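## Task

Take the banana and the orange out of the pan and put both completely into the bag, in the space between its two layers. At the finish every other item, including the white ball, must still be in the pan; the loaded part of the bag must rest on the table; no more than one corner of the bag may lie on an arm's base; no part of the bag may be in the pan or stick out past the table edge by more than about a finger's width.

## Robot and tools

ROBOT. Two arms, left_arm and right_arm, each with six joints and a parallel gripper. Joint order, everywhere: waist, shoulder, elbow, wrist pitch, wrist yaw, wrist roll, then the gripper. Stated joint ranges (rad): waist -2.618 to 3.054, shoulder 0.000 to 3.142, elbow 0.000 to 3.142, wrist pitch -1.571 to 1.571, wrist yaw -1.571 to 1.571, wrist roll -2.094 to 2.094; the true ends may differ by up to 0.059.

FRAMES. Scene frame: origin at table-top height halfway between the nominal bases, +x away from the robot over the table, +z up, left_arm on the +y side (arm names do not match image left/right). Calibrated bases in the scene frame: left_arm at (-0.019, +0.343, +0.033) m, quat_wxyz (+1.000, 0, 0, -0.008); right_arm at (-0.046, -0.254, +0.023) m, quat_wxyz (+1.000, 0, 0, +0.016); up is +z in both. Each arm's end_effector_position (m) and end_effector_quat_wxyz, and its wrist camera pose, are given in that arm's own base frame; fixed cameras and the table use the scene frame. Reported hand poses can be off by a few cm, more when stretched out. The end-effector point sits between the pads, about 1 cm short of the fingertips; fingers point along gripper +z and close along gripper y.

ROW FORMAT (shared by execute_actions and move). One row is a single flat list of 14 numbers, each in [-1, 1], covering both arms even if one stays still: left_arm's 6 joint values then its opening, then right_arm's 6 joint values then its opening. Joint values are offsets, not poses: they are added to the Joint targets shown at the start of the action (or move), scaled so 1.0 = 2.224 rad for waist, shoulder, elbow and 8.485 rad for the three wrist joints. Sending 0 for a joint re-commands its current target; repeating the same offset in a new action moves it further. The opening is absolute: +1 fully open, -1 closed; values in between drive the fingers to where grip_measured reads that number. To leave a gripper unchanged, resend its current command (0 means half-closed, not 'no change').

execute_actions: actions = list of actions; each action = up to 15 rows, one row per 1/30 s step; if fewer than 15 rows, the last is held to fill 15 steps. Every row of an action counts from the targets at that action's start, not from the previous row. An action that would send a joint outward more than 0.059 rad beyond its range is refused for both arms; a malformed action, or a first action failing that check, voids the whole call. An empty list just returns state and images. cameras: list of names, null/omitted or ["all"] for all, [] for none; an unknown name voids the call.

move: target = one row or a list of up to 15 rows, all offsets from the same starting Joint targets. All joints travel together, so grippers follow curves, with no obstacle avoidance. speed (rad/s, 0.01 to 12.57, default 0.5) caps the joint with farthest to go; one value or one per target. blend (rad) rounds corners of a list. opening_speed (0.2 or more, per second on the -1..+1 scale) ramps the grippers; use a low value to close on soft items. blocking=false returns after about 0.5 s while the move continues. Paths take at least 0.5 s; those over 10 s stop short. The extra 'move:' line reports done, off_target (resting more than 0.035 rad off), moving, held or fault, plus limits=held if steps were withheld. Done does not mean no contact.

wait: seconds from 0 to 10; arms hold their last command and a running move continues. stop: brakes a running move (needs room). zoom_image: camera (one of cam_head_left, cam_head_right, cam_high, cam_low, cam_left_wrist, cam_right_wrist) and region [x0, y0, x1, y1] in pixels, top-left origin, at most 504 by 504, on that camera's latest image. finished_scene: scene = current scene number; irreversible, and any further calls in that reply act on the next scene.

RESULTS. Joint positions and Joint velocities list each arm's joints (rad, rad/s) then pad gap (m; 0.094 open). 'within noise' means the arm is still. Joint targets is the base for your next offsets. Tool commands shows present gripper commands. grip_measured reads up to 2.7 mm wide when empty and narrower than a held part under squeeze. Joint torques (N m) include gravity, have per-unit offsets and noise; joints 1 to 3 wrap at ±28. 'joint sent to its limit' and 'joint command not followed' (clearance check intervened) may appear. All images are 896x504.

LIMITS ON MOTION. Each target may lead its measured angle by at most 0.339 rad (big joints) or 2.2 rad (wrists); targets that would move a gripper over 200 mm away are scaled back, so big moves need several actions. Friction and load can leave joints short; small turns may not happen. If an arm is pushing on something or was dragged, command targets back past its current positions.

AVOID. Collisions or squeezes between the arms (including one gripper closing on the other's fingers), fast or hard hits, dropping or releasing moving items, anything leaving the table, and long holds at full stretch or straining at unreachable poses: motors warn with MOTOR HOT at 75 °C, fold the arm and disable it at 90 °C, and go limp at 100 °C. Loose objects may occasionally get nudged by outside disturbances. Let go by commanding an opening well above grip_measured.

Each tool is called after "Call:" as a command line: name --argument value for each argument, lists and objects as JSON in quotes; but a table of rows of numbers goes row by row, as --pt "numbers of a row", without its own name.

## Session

Call:
execute_actions --actions '[]'

Call:
zoom_image --camera "cam_head_right" --region '[330, 190, 530, 370]'

Call:
zoom_image --camera "cam_high" --region '[290, 250, 560, 420]'

Scene clock: 0.00 s.
left_arm: end_effector_position=(+0.3944, +0.0308, +0.0949) grip_measured=+1.000 end_effector_quat_wxyz=(+0.587, -0.050, +0.806, +0.059) | right_arm: end_effector_position=(+0.3969, +0.0123, +0.0815) grip_measured=+1.000 end_effector_quat_wxyz=(+0.550, -0.013, +0.835, -0.014)
Joint positions: left_arm=[0.018 1.567 0.361 0.893 -0.137 -0.006 0.094] | right_arm=[0.058 1.557 0.408 0.741 0.063 -0.014 0.094]
Joint velocities: within noise
Joint torques (N m): no reading
Heat: left arm: 25 °C; right arm: 29 °C.
Joint targets: left_arm=[0.018 1.563 0.365 0.889 -0.137 -0.006] | right_arm=[0.058 1.547 0.419 0.755 0.063 -0.014]
Tool commands: left_gripper/opening=+1.0 right_gripper/opening=+1.0

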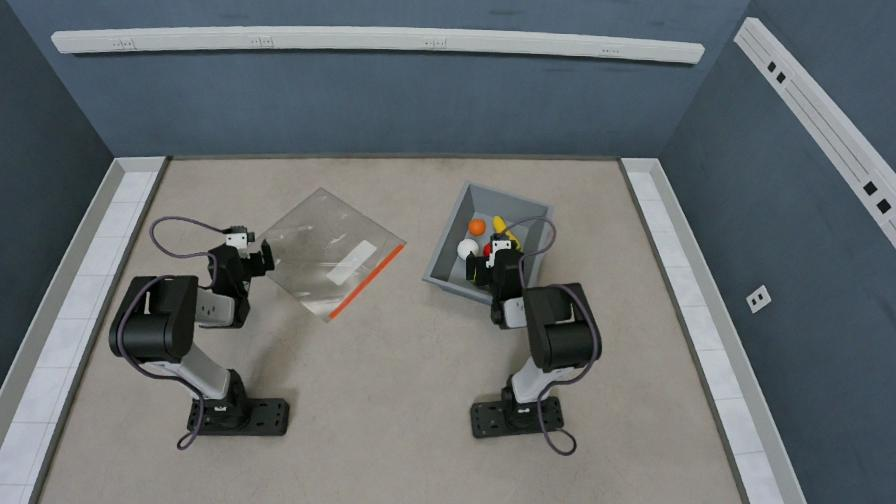

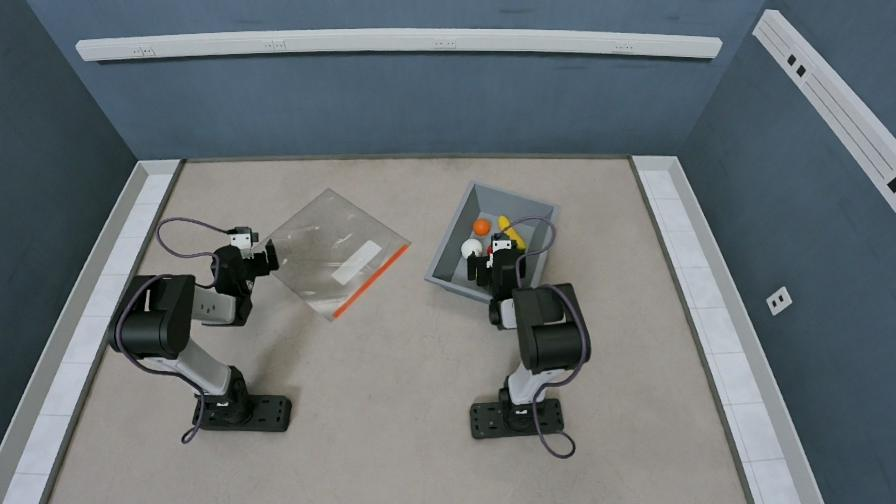

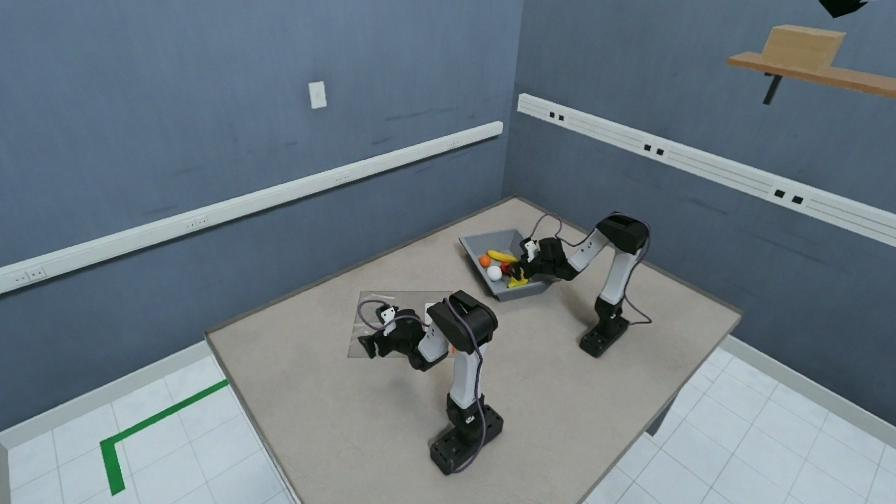

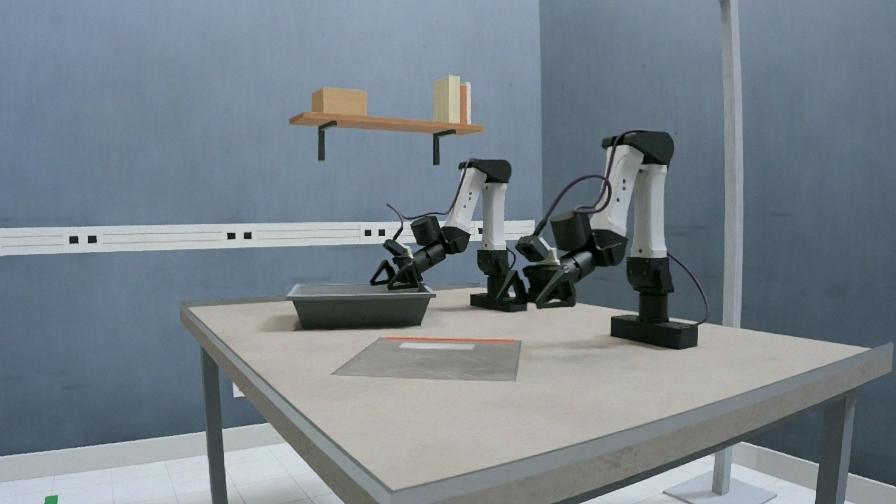

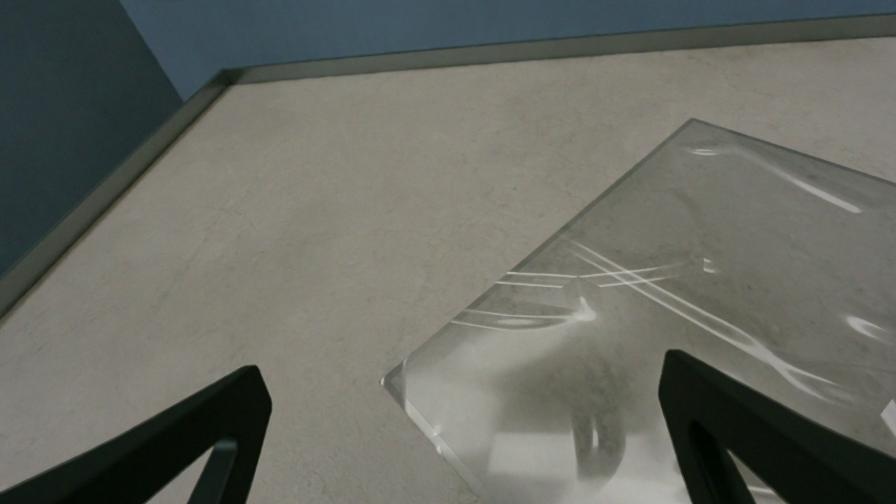

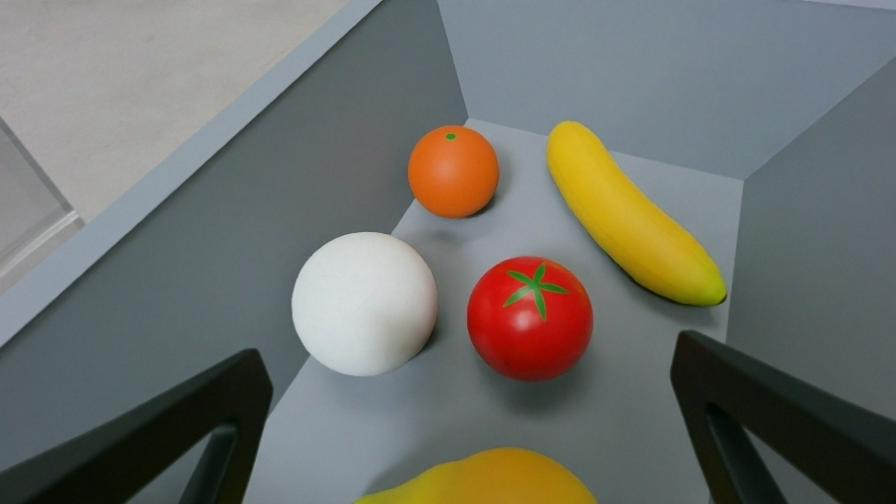

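Scaled by 2.520 from the camera's 896x504 image, which has a finer 1280x720 frame.

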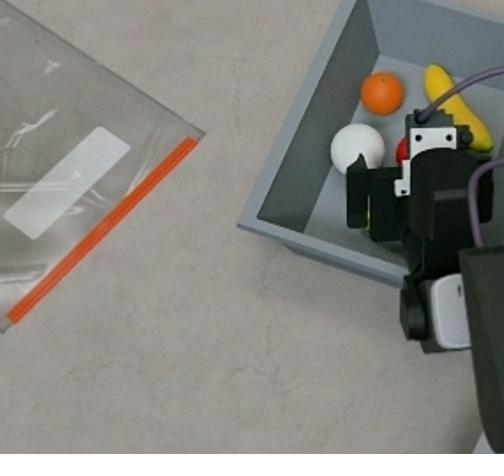

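Scaled by 1.867 from the camera's 896x504 image, which has a finer 1280x720 frame.

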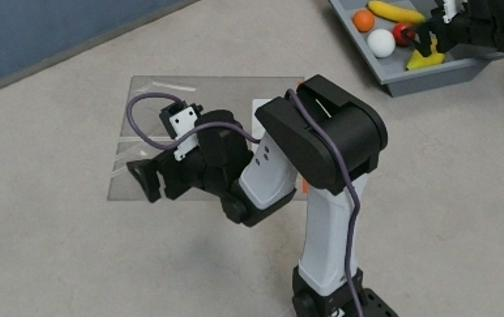

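Call:
move --pt "0 0.1 0.2 -0.08 0.0161 0.0148 0.49 0 0 0.03 0.03 0 0 1" --pt "-0.2521 0.2887 0.6583 -0.2468 0.0161 0.0148 0.49 0.05 -0.4353 -0.1439 -0.0613 -0.0074 0.0016 1" --pt "-0.2521 0.2887 0.6583 -0.2468 0.0161 0.0148 0.49 0.312 -0.4353 -0.1439 -0.0913 -0.0074 0.0016 1" --speed 0.9 --cameras '["cam_head_right","cam_left_wrist","cam_right_wrist"]'

Scene clock: 4.90 s.
left_arm: end_effector_position=(+0.3621, -0.2175, +0.0496) grip_measured=+0.492 end_effector_quat_wxyz=(+0.002, +0.321, +0.947, +0.006) | right_arm: end_effector_position=(+0.1916, +0.1753, +0.0790) grip_measured=+1.000 end_effector_quat_wxyz=(+0.474, -0.315, +0.802, +0.180)
Joint positions: left_arm=[-0.546 2.184 1.809 -1.194 -0.013 0.109 0.07] | right_arm=[0.744 0.586 0.102 -0.024 0.005 -0.008 0.094]
Joint velocities: within noise
Joint torques (N m): left_arm=[0.53 -9.7 9.03 0.29 0.12 0.06] | right_arm=[0.73 -0.49 7.15 1.91 -0.08 0.11]
Heat: left arm: 26 °C; right arm: 29 °C.
Joint targets: left_arm=[-0.542 2.205 1.830 -1.205 0.000 0.119] | right_arm=[0.752 0.579 0.098 -0.020 0.000 -0.001]
move: done
Images, in order (width x height): cam_head_right 896x504, cam_left_wrist 896x504, cam_right_wrist 896x504.

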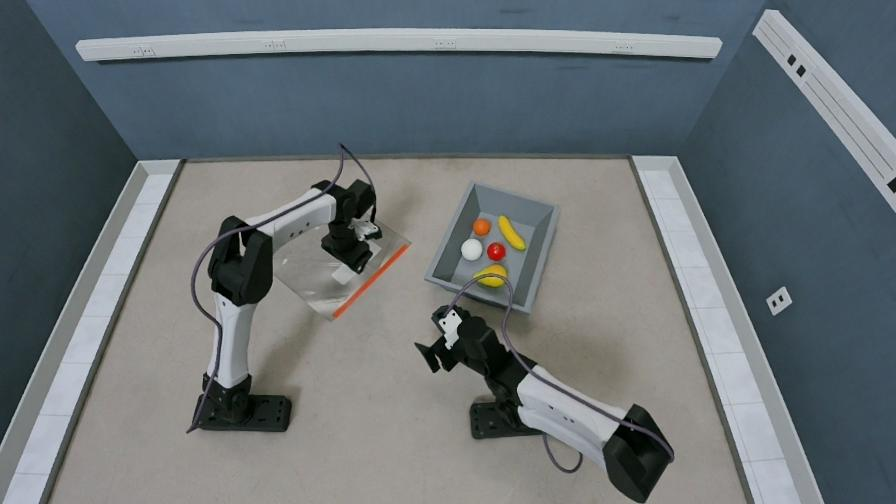

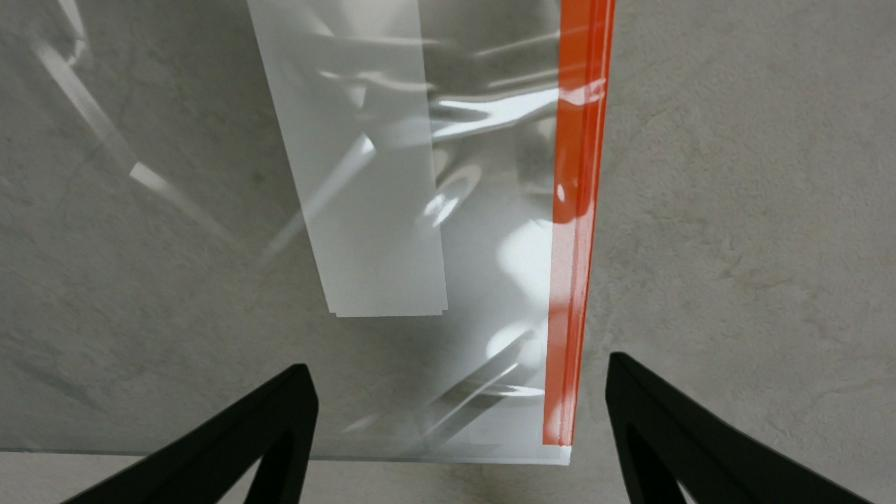

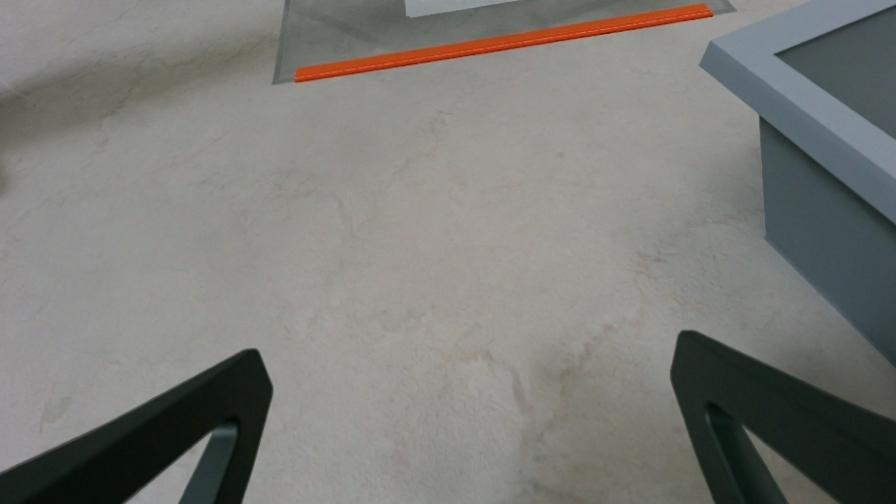

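Call:
move --pt "0.0067 0.0679 0.062 0.0014 0 0.0013 0.49 0 0 0 0 0 0 1" --pt "0.0067 0.0863 0.0175 0.0179 0 0.0013 0.49 0 0 0 0 0 0 1" --speed '[0.3,0.15]' --cameras '["cam_left_wrist","cam_right_wrist"]'

Scene clock: 7.67 s.
left_arm: end_effector_position=(+0.3937, -0.2302, -0.0140) grip_measured=+0.492 end_effector_quat_wxyz=(+0.005, +0.321, +0.947, +0.005) | right_arm: end_effector_position=(+0.1915, +0.1752, +0.0788) grip_measured=+1.000 end_effector_quat_wxyz=(+0.473, -0.315, +0.802, +0.180)
Joint positions: left_arm=[-0.534 2.377 1.878 -1.065 -0.013 0.119 0.07] | right_arm=[0.744 0.586 0.102 -0.025 0.005 -0.008 0.094]
Joint velocities: within noise
Joint torques (N m): left_arm=[0.75 -11.02 5.93 0.54 0.12 0.07] | right_arm=[0.75 -0.49 7.13 1.89 -0.08 0.11]
Heat: left arm: 26 °C; right arm: 29 °C.
Joint targets: left_arm=[-0.527 2.397 1.869 -1.053 0.000 0.130] | right_arm=[0.752 0.579 0.098 -0.020 0.000 -0.001]
move: done
Images, in order (width x height): cam_left_wrist 896x504, cam_right_wrist 896x504.

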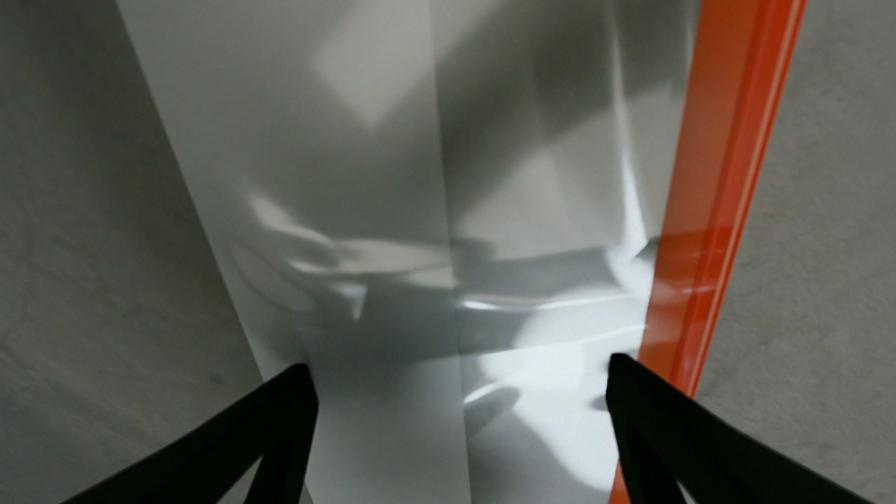

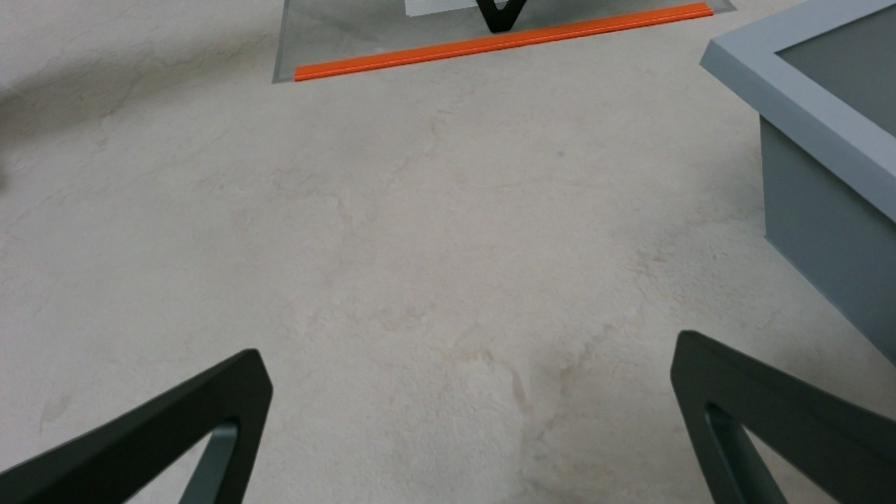

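Call:
move --target '[0,0.018,-0.0202,0.0035,0,0,0.49,0,0,0,0,0,0,1]' --speed 0.1 --cameras '["cam_left_wrist"]'

Scene clock: 8.80 s.
left_arm: end_effector_position=(+0.3925, -0.2306, -0.0172) grip_measured=+0.491 end_effector_quat_wxyz=(+0.003, +0.320, +0.948, -0.004) | right_arm: end_effector_position=(+0.1915, +0.1752, +0.0788) grip_measured=+1.000 end_effector_quat_wxyz=(+0.473, -0.315, +0.802, +0.180)
Joint positions: left_arm=[-0.529 2.377 1.865 -1.052 0.006 0.122 0.07] | right_arm=[0.744 0.586 0.102 -0.025 0.005 -0.008 0.094]
Joint velocities: within noise
Joint torques (N m): left_arm=[0.35 -7.84 2.77 0.73 -0.04 0.04] | right_arm=[0.76 -0.49 7.13 1.89 -0.08 0.11]
Heat: left arm: 26 °C; right arm: 29 °C.
Joint targets: left_arm=[-0.527 2.437 1.824 -1.024 0.000 0.130] | right_arm=[0.752 0.579 0.098 -0.020 0.000 -0.001]
move: off_target (left_arm); left_arm: the shoulder is farthest, 0.060 rad from its target
Images, in order (width x height): cam_left_wrist 896x504.

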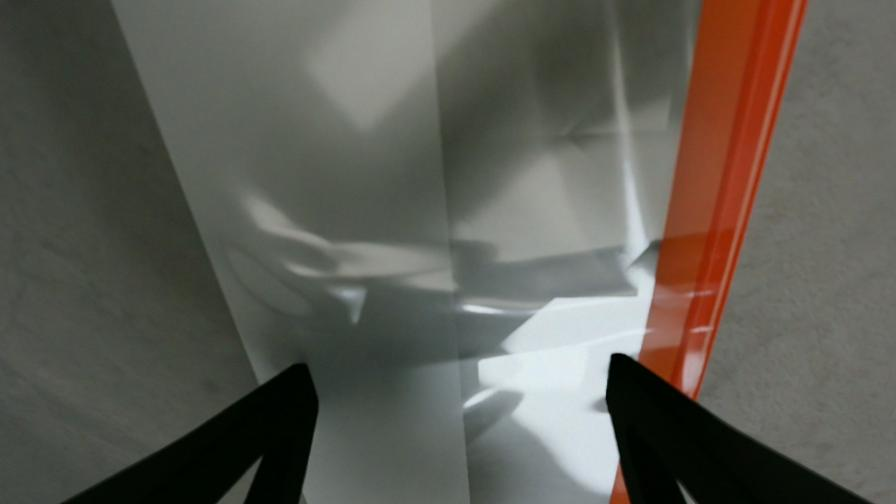

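Call:
move --target '[0,0,0,0,0,0,-1,0,0,0,0,0,0,1]' --opening_speed 0.6 --cameras '["cam_left_wrist","cam_right_wrist"]'

Scene clock: 11.70 s.
left_arm: end_effector_position=(+0.3937, -0.2322, -0.0172) grip_measured=-0.977 end_effector_quat_wxyz=(+0.006, +0.320, +0.947, -0.006) | right_arm: end_effector_position=(+0.1915, +0.1752, +0.0787) grip_measured=+1.000 end_effector_quat_wxyz=(+0.473, -0.315, +0.803, +0.180)
Joint positions: left_arm=[-0.529 2.377 1.865 -1.045 0.009 0.122 0.001] | right_arm=[0.744 0.586 0.102 -0.025 0.005 -0.008 0.094]
Joint velocities: within noise
Joint torques (N m): left_arm=[0.34 -7.84 2.77 0.68 -0.07 0.03] | right_arm=[0.75 -0.47 7.13 1.89 -0.08 0.11]
Heat: left arm: 26 °C; right arm: 29 °C.
Joint targets: left_arm=[-0.528 2.437 1.824 -1.024 0.000 0.130] | right_arm=[0.752 0.579 0.098 -0.020 0.000 -0.001]
move: off_target (left_arm); left_arm: the shoulder is farthest, 0.060 rad from its target
Images, in order (width x height): cam_left_wrist 896x504, cam_right_wrist 896x504.

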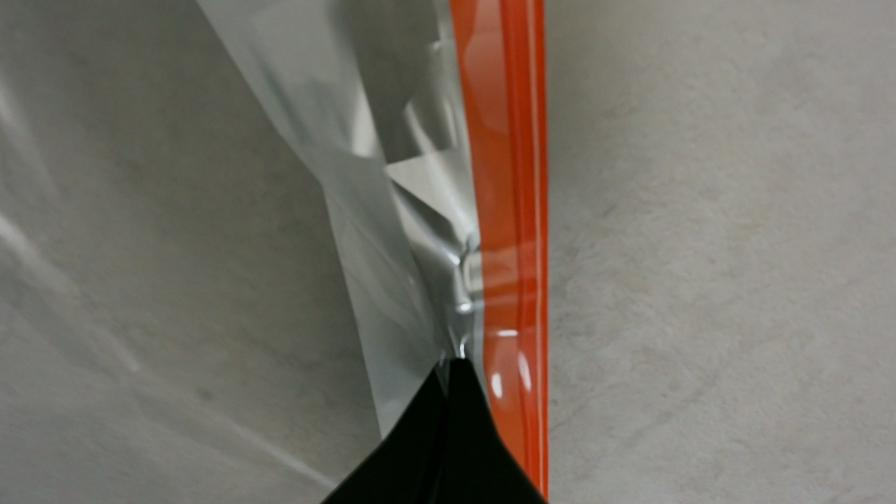

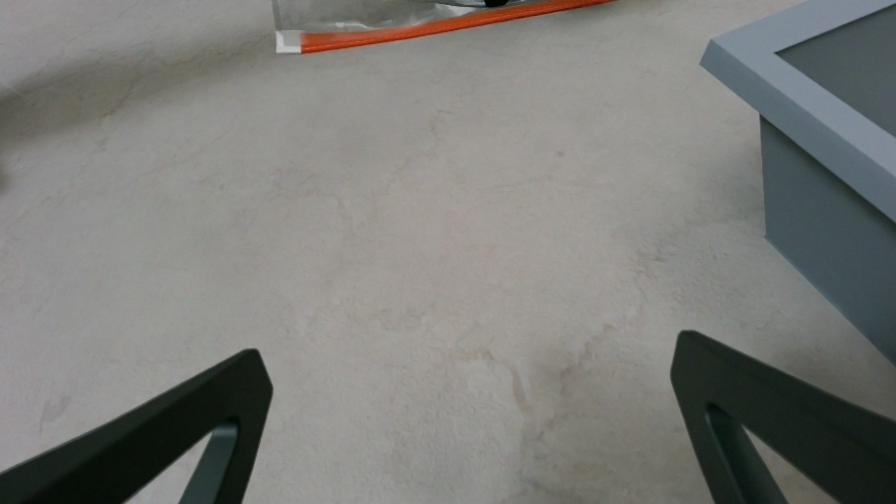

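Call:
move --target '[0,-0.045,0.0764,-0.0242,0,0,-1,0,0,0,0,0,0,1]' --speed 0.15 --cameras '["cam_left_wrist","cam_right_wrist","cam_low"]'

Call:
zoom_image --camera "cam_low" --region '[300, 260, 560, 400]'

Call:
zoom_image --camera "cam_right_wrist" --region '[250, 0, 750, 150]'

Scene clock: 14.00 s.
left_arm: end_effector_position=(+0.3856, -0.2274, +0.0099) grip_measured=-0.979 end_effector_quat_wxyz=(-0.024, +0.320, +0.947, +0.000) | right_arm: end_effector_position=(+0.1915, +0.1752, +0.0787) grip_measured=+1.000 end_effector_quat_wxyz=(+0.473, -0.315, +0.803, +0.180)
Joint positions: left_arm=[-0.529 2.377 1.974 -1.216 0.009 0.122 0.001] | right_arm=[0.744 0.586 0.102 -0.025 0.005 -0.008 0.094]
Joint velocities: within noise
Joint torques (N m): left_arm=[0.32 -15.64 8.72 0.13 -0.07 0.04] | right_arm=[0.76 -0.47 7.15 1.89 -0.07 0.11]
Heat: left arm: 28 °C; right arm: 29 °C.
Joint targets: left_arm=[-0.528 2.337 1.994 -1.229 0.000 0.130] | right_arm=[0.752 0.579 0.098 -0.020 0.000 -0.001]
move: off_target (left_arm); left_arm: the shoulder is farthest, 0.040 rad from its target
Images, in order (width x height): cam_low 896x504, cam_left_wrist 896x504, cam_right_wrist 896x504.

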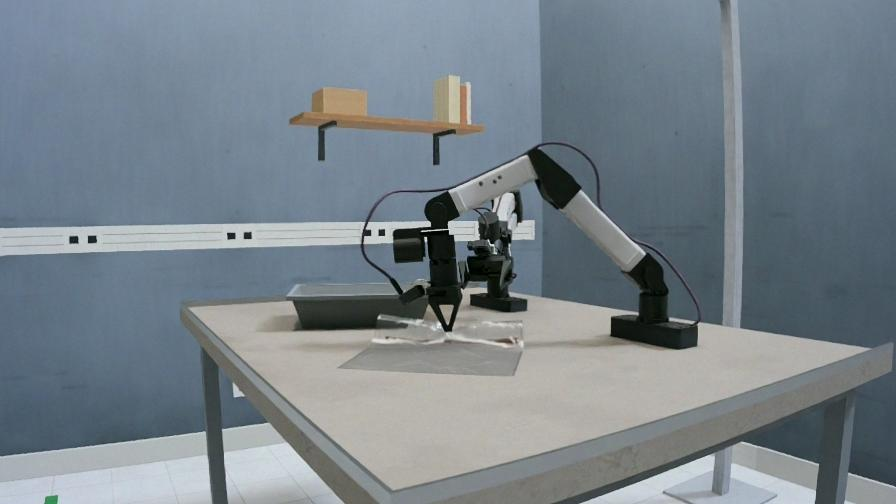

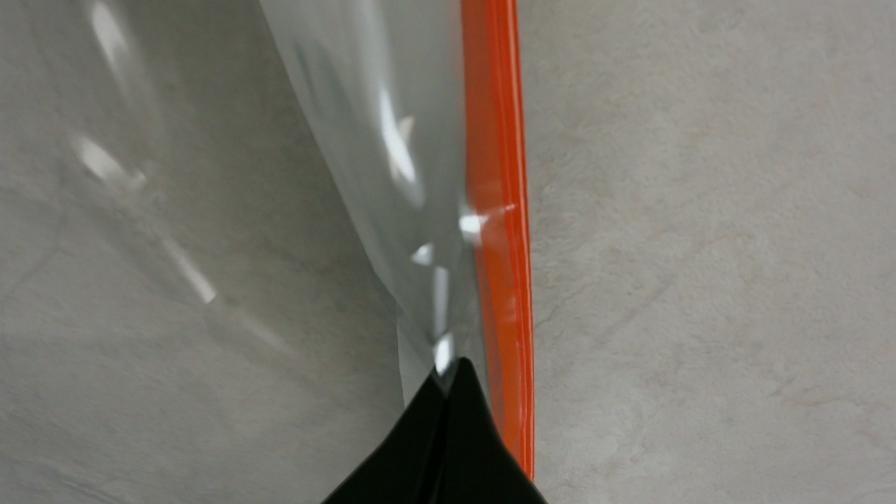

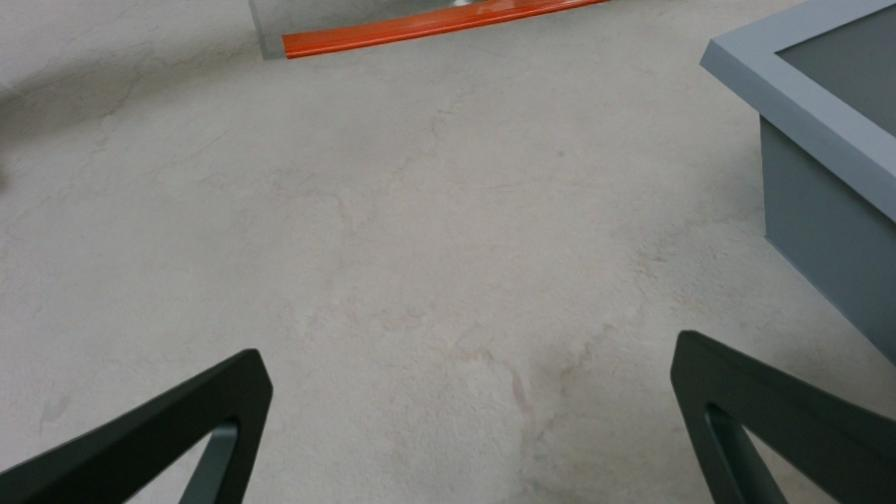

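Scaled by 1.938 from the camera's 896x504 image, which has a finer 1280x720 frame.

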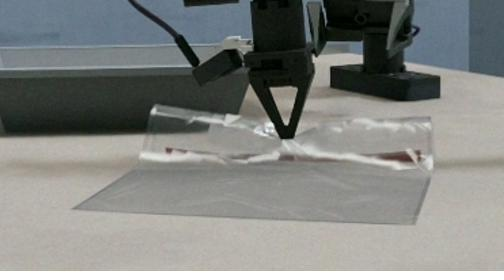

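Scaled by 1.008 from the camera's 896x504 image, which has a finer 1280x720 frame.

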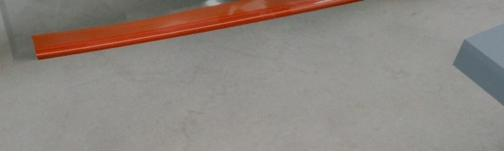

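Call:
move --pt "0 0.024 -0.052 0.0165 0 0 -1 0 0 0 0 0 0 1" --pt "0 0.024 -0.052 0.0165 0 0 0.49 0 0 0 0 0 0 1" --pt "0 -0.01 0.06 -0.02 0 0 0.49 0 0 0 0 0 0 1" --speed 0.15 --opening_speed 0.6 --cameras '["cam_left_wrist","cam_right_wrist","cam_low"]'

Scene clock: 21.33 s.
left_arm: end_effector_position=(+0.3819, -0.2253, +0.0548) grip_measured=+0.488 end_effector_quat_wxyz=(-0.030, +0.320, +0.947, +0.001) | right_arm: end_effector_position=(+0.1915, +0.1752, +0.0787) grip_measured=+1.000 end_effector_quat_wxyz=(+0.473, -0.315, +0.803, +0.180)
Joint positions: left_arm=[-0.529 2.351 2.108 -1.387 0.009 0.122 0.07] | right_arm=[0.744 0.586 0.102 -0.025 0.005 -0.008 0.094]
Joint velocities: within noise
Joint torques (N m): left_arm=[0.38 -15.27 8.77 0.12 -0.07 0.03] | right_arm=[0.75 -0.47 7.16 1.89 -0.07 0.11]
Heat: left arm: 32 °C; right arm: 29 °C.
Joint targets: left_arm=[-0.528 2.315 2.127 -1.399 0.000 0.130] | right_arm=[0.752 0.579 0.098 -0.020 0.000 -0.001]
move: off_target (left_arm); left_arm: the shoulder is farthest, 0.037 rad from its target
Images, in order (width x height): cam_low 896x504, cam_left_wrist 896x504, cam_right_wrist 896x504.

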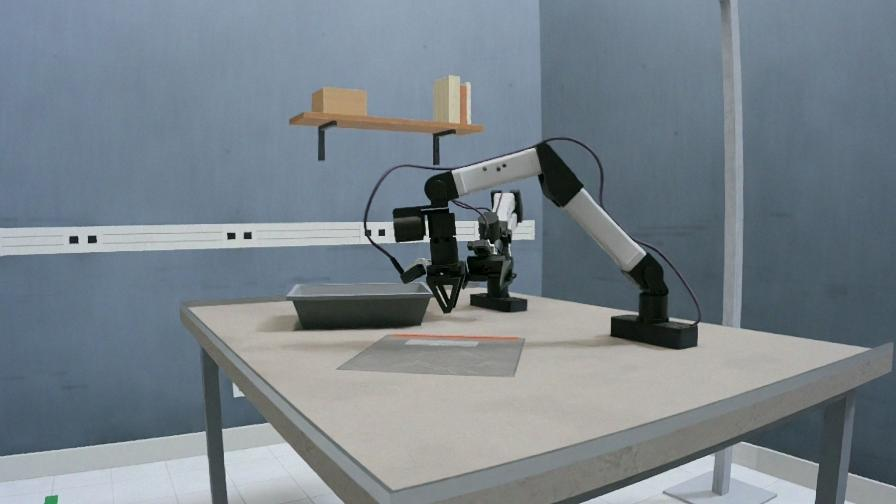

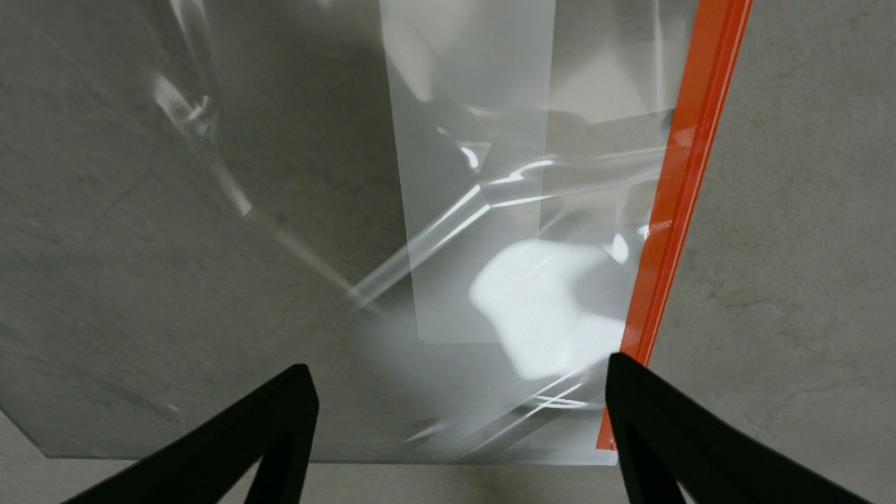

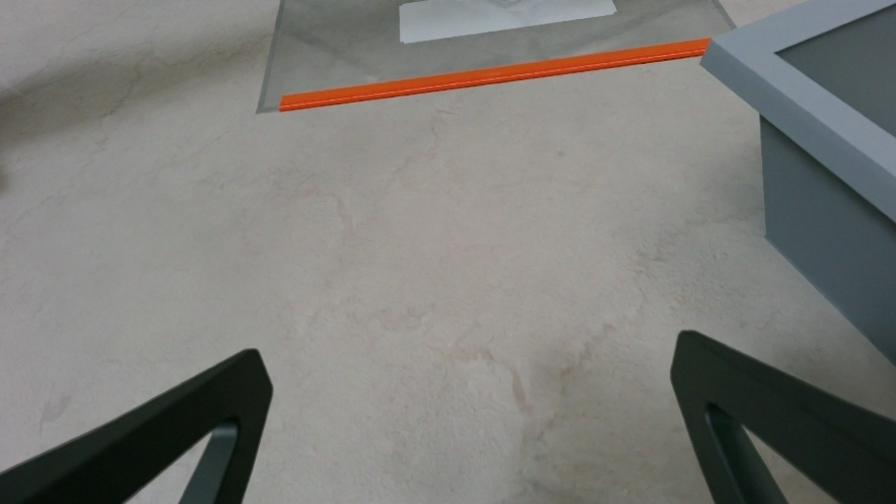

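Call:
move --pt "-0.0247 0.0459 -0.0346 0.0218 0 0.0118 0.49 0 0 0 0 0 0 1" --pt "-0.0247 0.0616 -0.0854 0.0384 0 0.0118 0.49 0 0 0 0 0 0 1" --speed '[0.3,0.12]' --cameras '["cam_left_wrist","cam_right_wrist"]'

Scene clock: 24.07 s.
left_arm: end_effector_position=(+0.3883, -0.2564, -0.0155) grip_measured=+0.488 end_effector_quat_wxyz=(+0.000, +0.390, +0.921, -0.005) | right_arm: end_effector_position=(+0.1915, +0.1752, +0.0787) grip_measured=+1.000 end_effector_quat_wxyz=(+0.473, -0.315, +0.803, +0.180)
Joint positions: left_arm=[-0.58 2.424 1.958 -1.102 0.009 0.22 0.07] | right_arm=[0.744 0.586 0.102 -0.025 0.005 -0.008 0.094]
Joint velocities: within noise
Joint torques (N m): left_arm=[0.02 -10.76 4.85 0.71 -0.06 0.05] | right_arm=[0.76 -0.47 7.13 1.89 -0.08 0.11]
Heat: left arm: 33 °C; right arm: 30 °C.
Joint targets: left_arm=[-0.583 2.452 1.937 -1.073 0.000 0.230] | right_arm=[0.752 0.579 0.098 -0.020 0.000 -0.001]
move: done
Images, in order (width x height): cam_left_wrist 896x504, cam_right_wrist 896x504.

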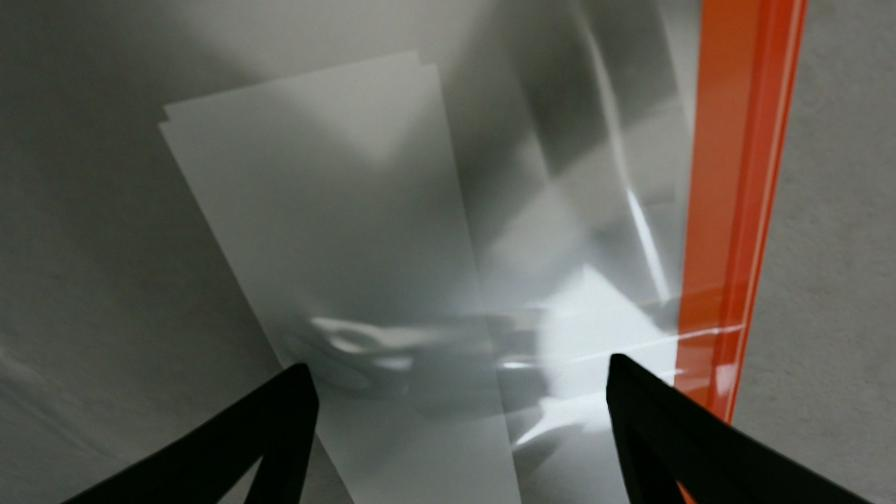

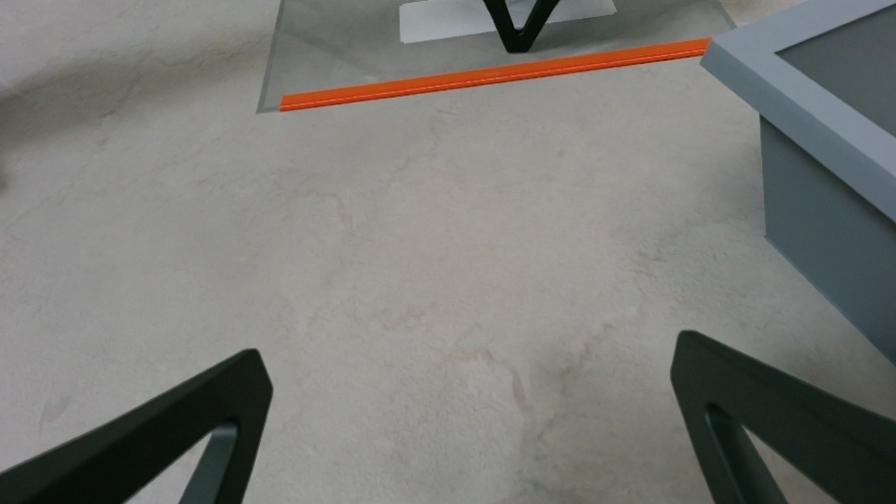

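Call:
move --target '[0,0.008,-0.009,0.002,0,0,0.49,0,0,0,0,0,0,1]' --speed 0.1 --cameras '[]'

Call:
move --target '[0,0,0,0,0,0,-1,0,0,0,0,0,0,1]' --opening_speed 0.6 --cameras '["cam_left_wrist","cam_right_wrist"]'

Scene clock: 25.20 s.
left_arm: end_effector_position=(+0.3880, -0.2562, -0.0167) grip_measured=+0.488 end_effector_quat_wxyz=(+0.000, +0.390, +0.921, -0.005) | right_arm: end_effector_position=(+0.1915, +0.1752, +0.0787) grip_measured=+1.000 end_effector_quat_wxyz=(+0.473, -0.315, +0.803, +0.180)
Joint positions: left_arm=[-0.58 2.424 1.953 -1.097 0.009 0.221 0.07] | right_arm=[0.744 0.586 0.102 -0.025 0.005 -0.008 0.094]
Joint velocities: within noise
Joint torques (N m): left_arm=[0.05 -9.36 3.4 0.87 -0.07 0.05] | right_arm=[0.75 -0.46 7.13 1.89 -0.07 0.11]
Heat: left arm: 33 °C; right arm: 30 °C.
Joint targets: left_arm=[-0.583 2.470 1.917 -1.056 0.000 0.230] | right_arm=[0.752 0.579 0.098 -0.020 0.000 -0.001]
move: off_target (left_arm); left_arm: the shoulder is farthest, 0.045 rad from its target
No camera images: "cameras" was empty.

Scene clock: 27.90 s.
left_arm: end_effector_position=(+0.3914, -0.2584, -0.0167) grip_measured=-0.977 end_effector_quat_wxyz=(+0.008, +0.390, +0.921, -0.006) | right_arm: end_effector_position=(+0.1915, +0.1752, +0.0787) grip_measured=+1.000 end_effector_quat_wxyz=(+0.473, -0.315, +0.803, +0.180)
Joint positions: left_arm=[-0.58 2.424 1.953 -1.081 0.008 0.221 0.001] | right_arm=[0.744 0.586 0.102 -0.025 0.005 -0.008 0.094]
Joint velocities: within noise
Joint torques (N m): left_arm=[0.03 -9.37 3.38 0.73 -0.06 0.04] | right_arm=[0.75 -0.47 7.13 1.89 -0.08 0.11]
Heat: left arm: 33 °C; right arm: 30 °C.
Joint targets: left_arm=[-0.583 2.470 1.917 -1.056 0.000 0.230] | right_arm=[0.752 0.579 0.098 -0.020 0.000 -0.001]
move: off_target (left_arm); left_arm: the shoulder is farthest, 0.046 rad from its target
Images, in order (width x height): cam_left_wrist 896x504, cam_right_wrist 896x504.

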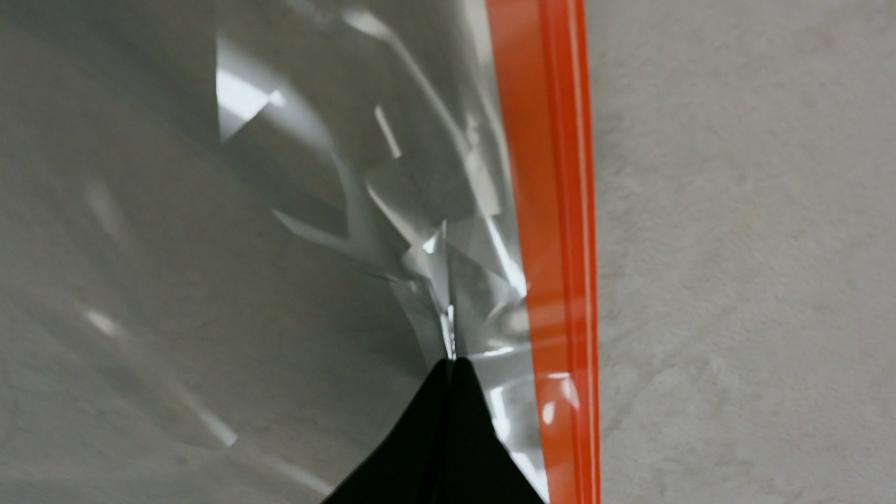

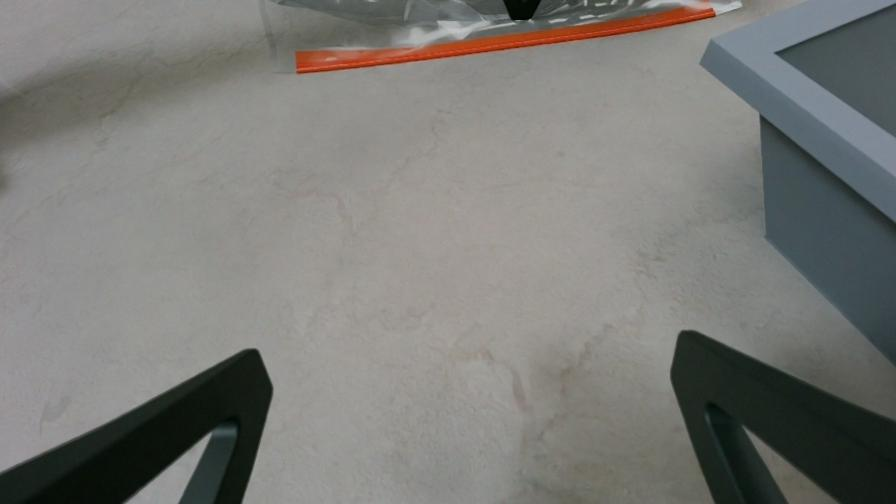

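Call:
move --target '[0,-0.045,0.0764,-0.0242,0,0,-1,0,0,0,0,0,0,1]' --speed 0.15 --cameras '["cam_left_wrist","cam_right_wrist","cam_low"]'

Call:
zoom_image --camera "cam_low" --region '[300, 260, 560, 400]'

Call:
zoom_image --camera "cam_right_wrist" --region '[250, 0, 750, 150]'

Scene clock: 30.20 s.
left_arm: end_effector_position=(+0.3862, -0.2550, +0.0200) grip_measured=-0.979 end_effector_quat_wxyz=(-0.009, +0.390, +0.921, -0.003) | right_arm: end_effector_position=(+0.1915, +0.1752, +0.0787) grip_measured=+1.000 end_effector_quat_wxyz=(+0.473, -0.315, +0.803, +0.180)
Joint positions: left_arm=[-0.58 2.406 2.068 -1.249 0.008 0.221 0.001] | right_arm=[0.744 0.586 0.102 -0.025 0.005 -0.008 0.094]
Joint velocities: within noise
Joint torques (N m): left_arm=[0.03 -15.76 8.79 0.23 -0.05 0.05] | right_arm=[0.76 -0.47 7.13 1.89 -0.07 0.11]
Heat: left arm: 34 °C; right arm: 31 °C.
Joint targets: left_arm=[-0.583 2.370 2.087 -1.261 0.000 0.230] | right_arm=[0.752 0.579 0.098 -0.020 0.000 -0.001]
move: off_target (left_arm); left_arm: the shoulder is farthest, 0.037 rad from its target
Images, in order (width x height): cam_low 896x504, cam_left_wrist 896x504, cam_right_wrist 896x504.

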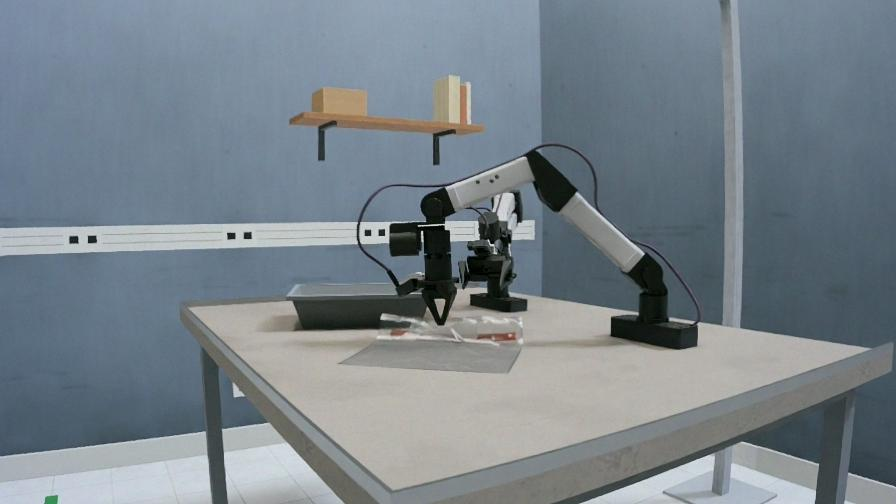

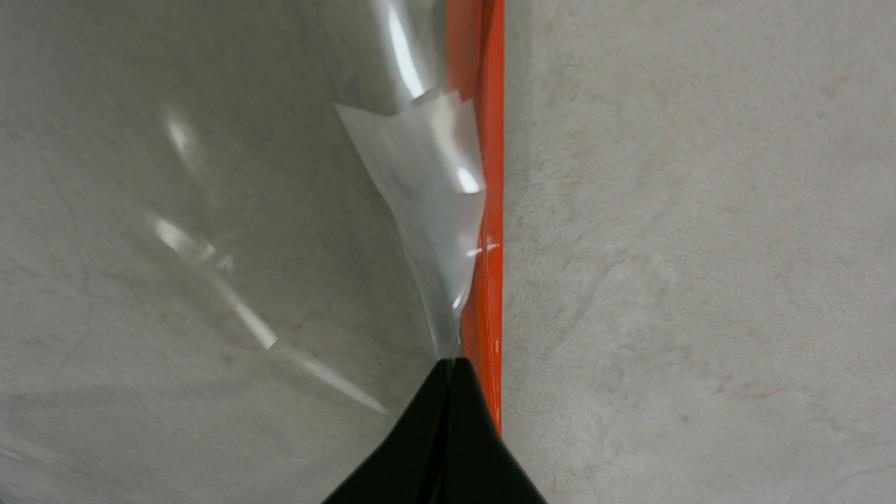

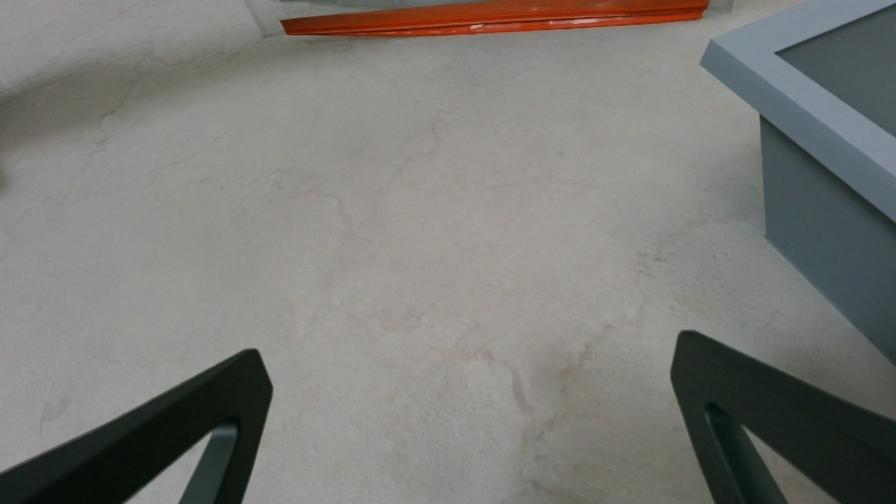

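Scaled by 1.938 from the camera's 896x504 image, which has a finer 1280x720 frame.

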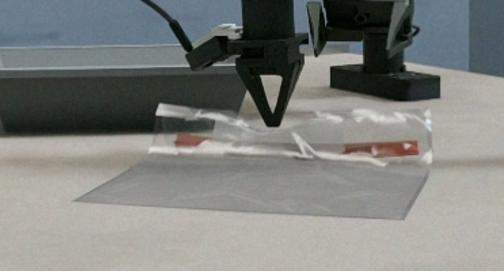

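Scaled by 1.008 from the camera's 896x504 image, which has a finer 1280x720 frame.

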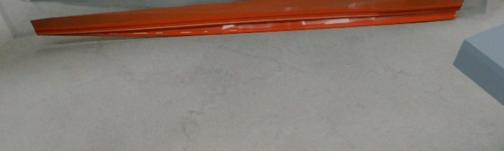

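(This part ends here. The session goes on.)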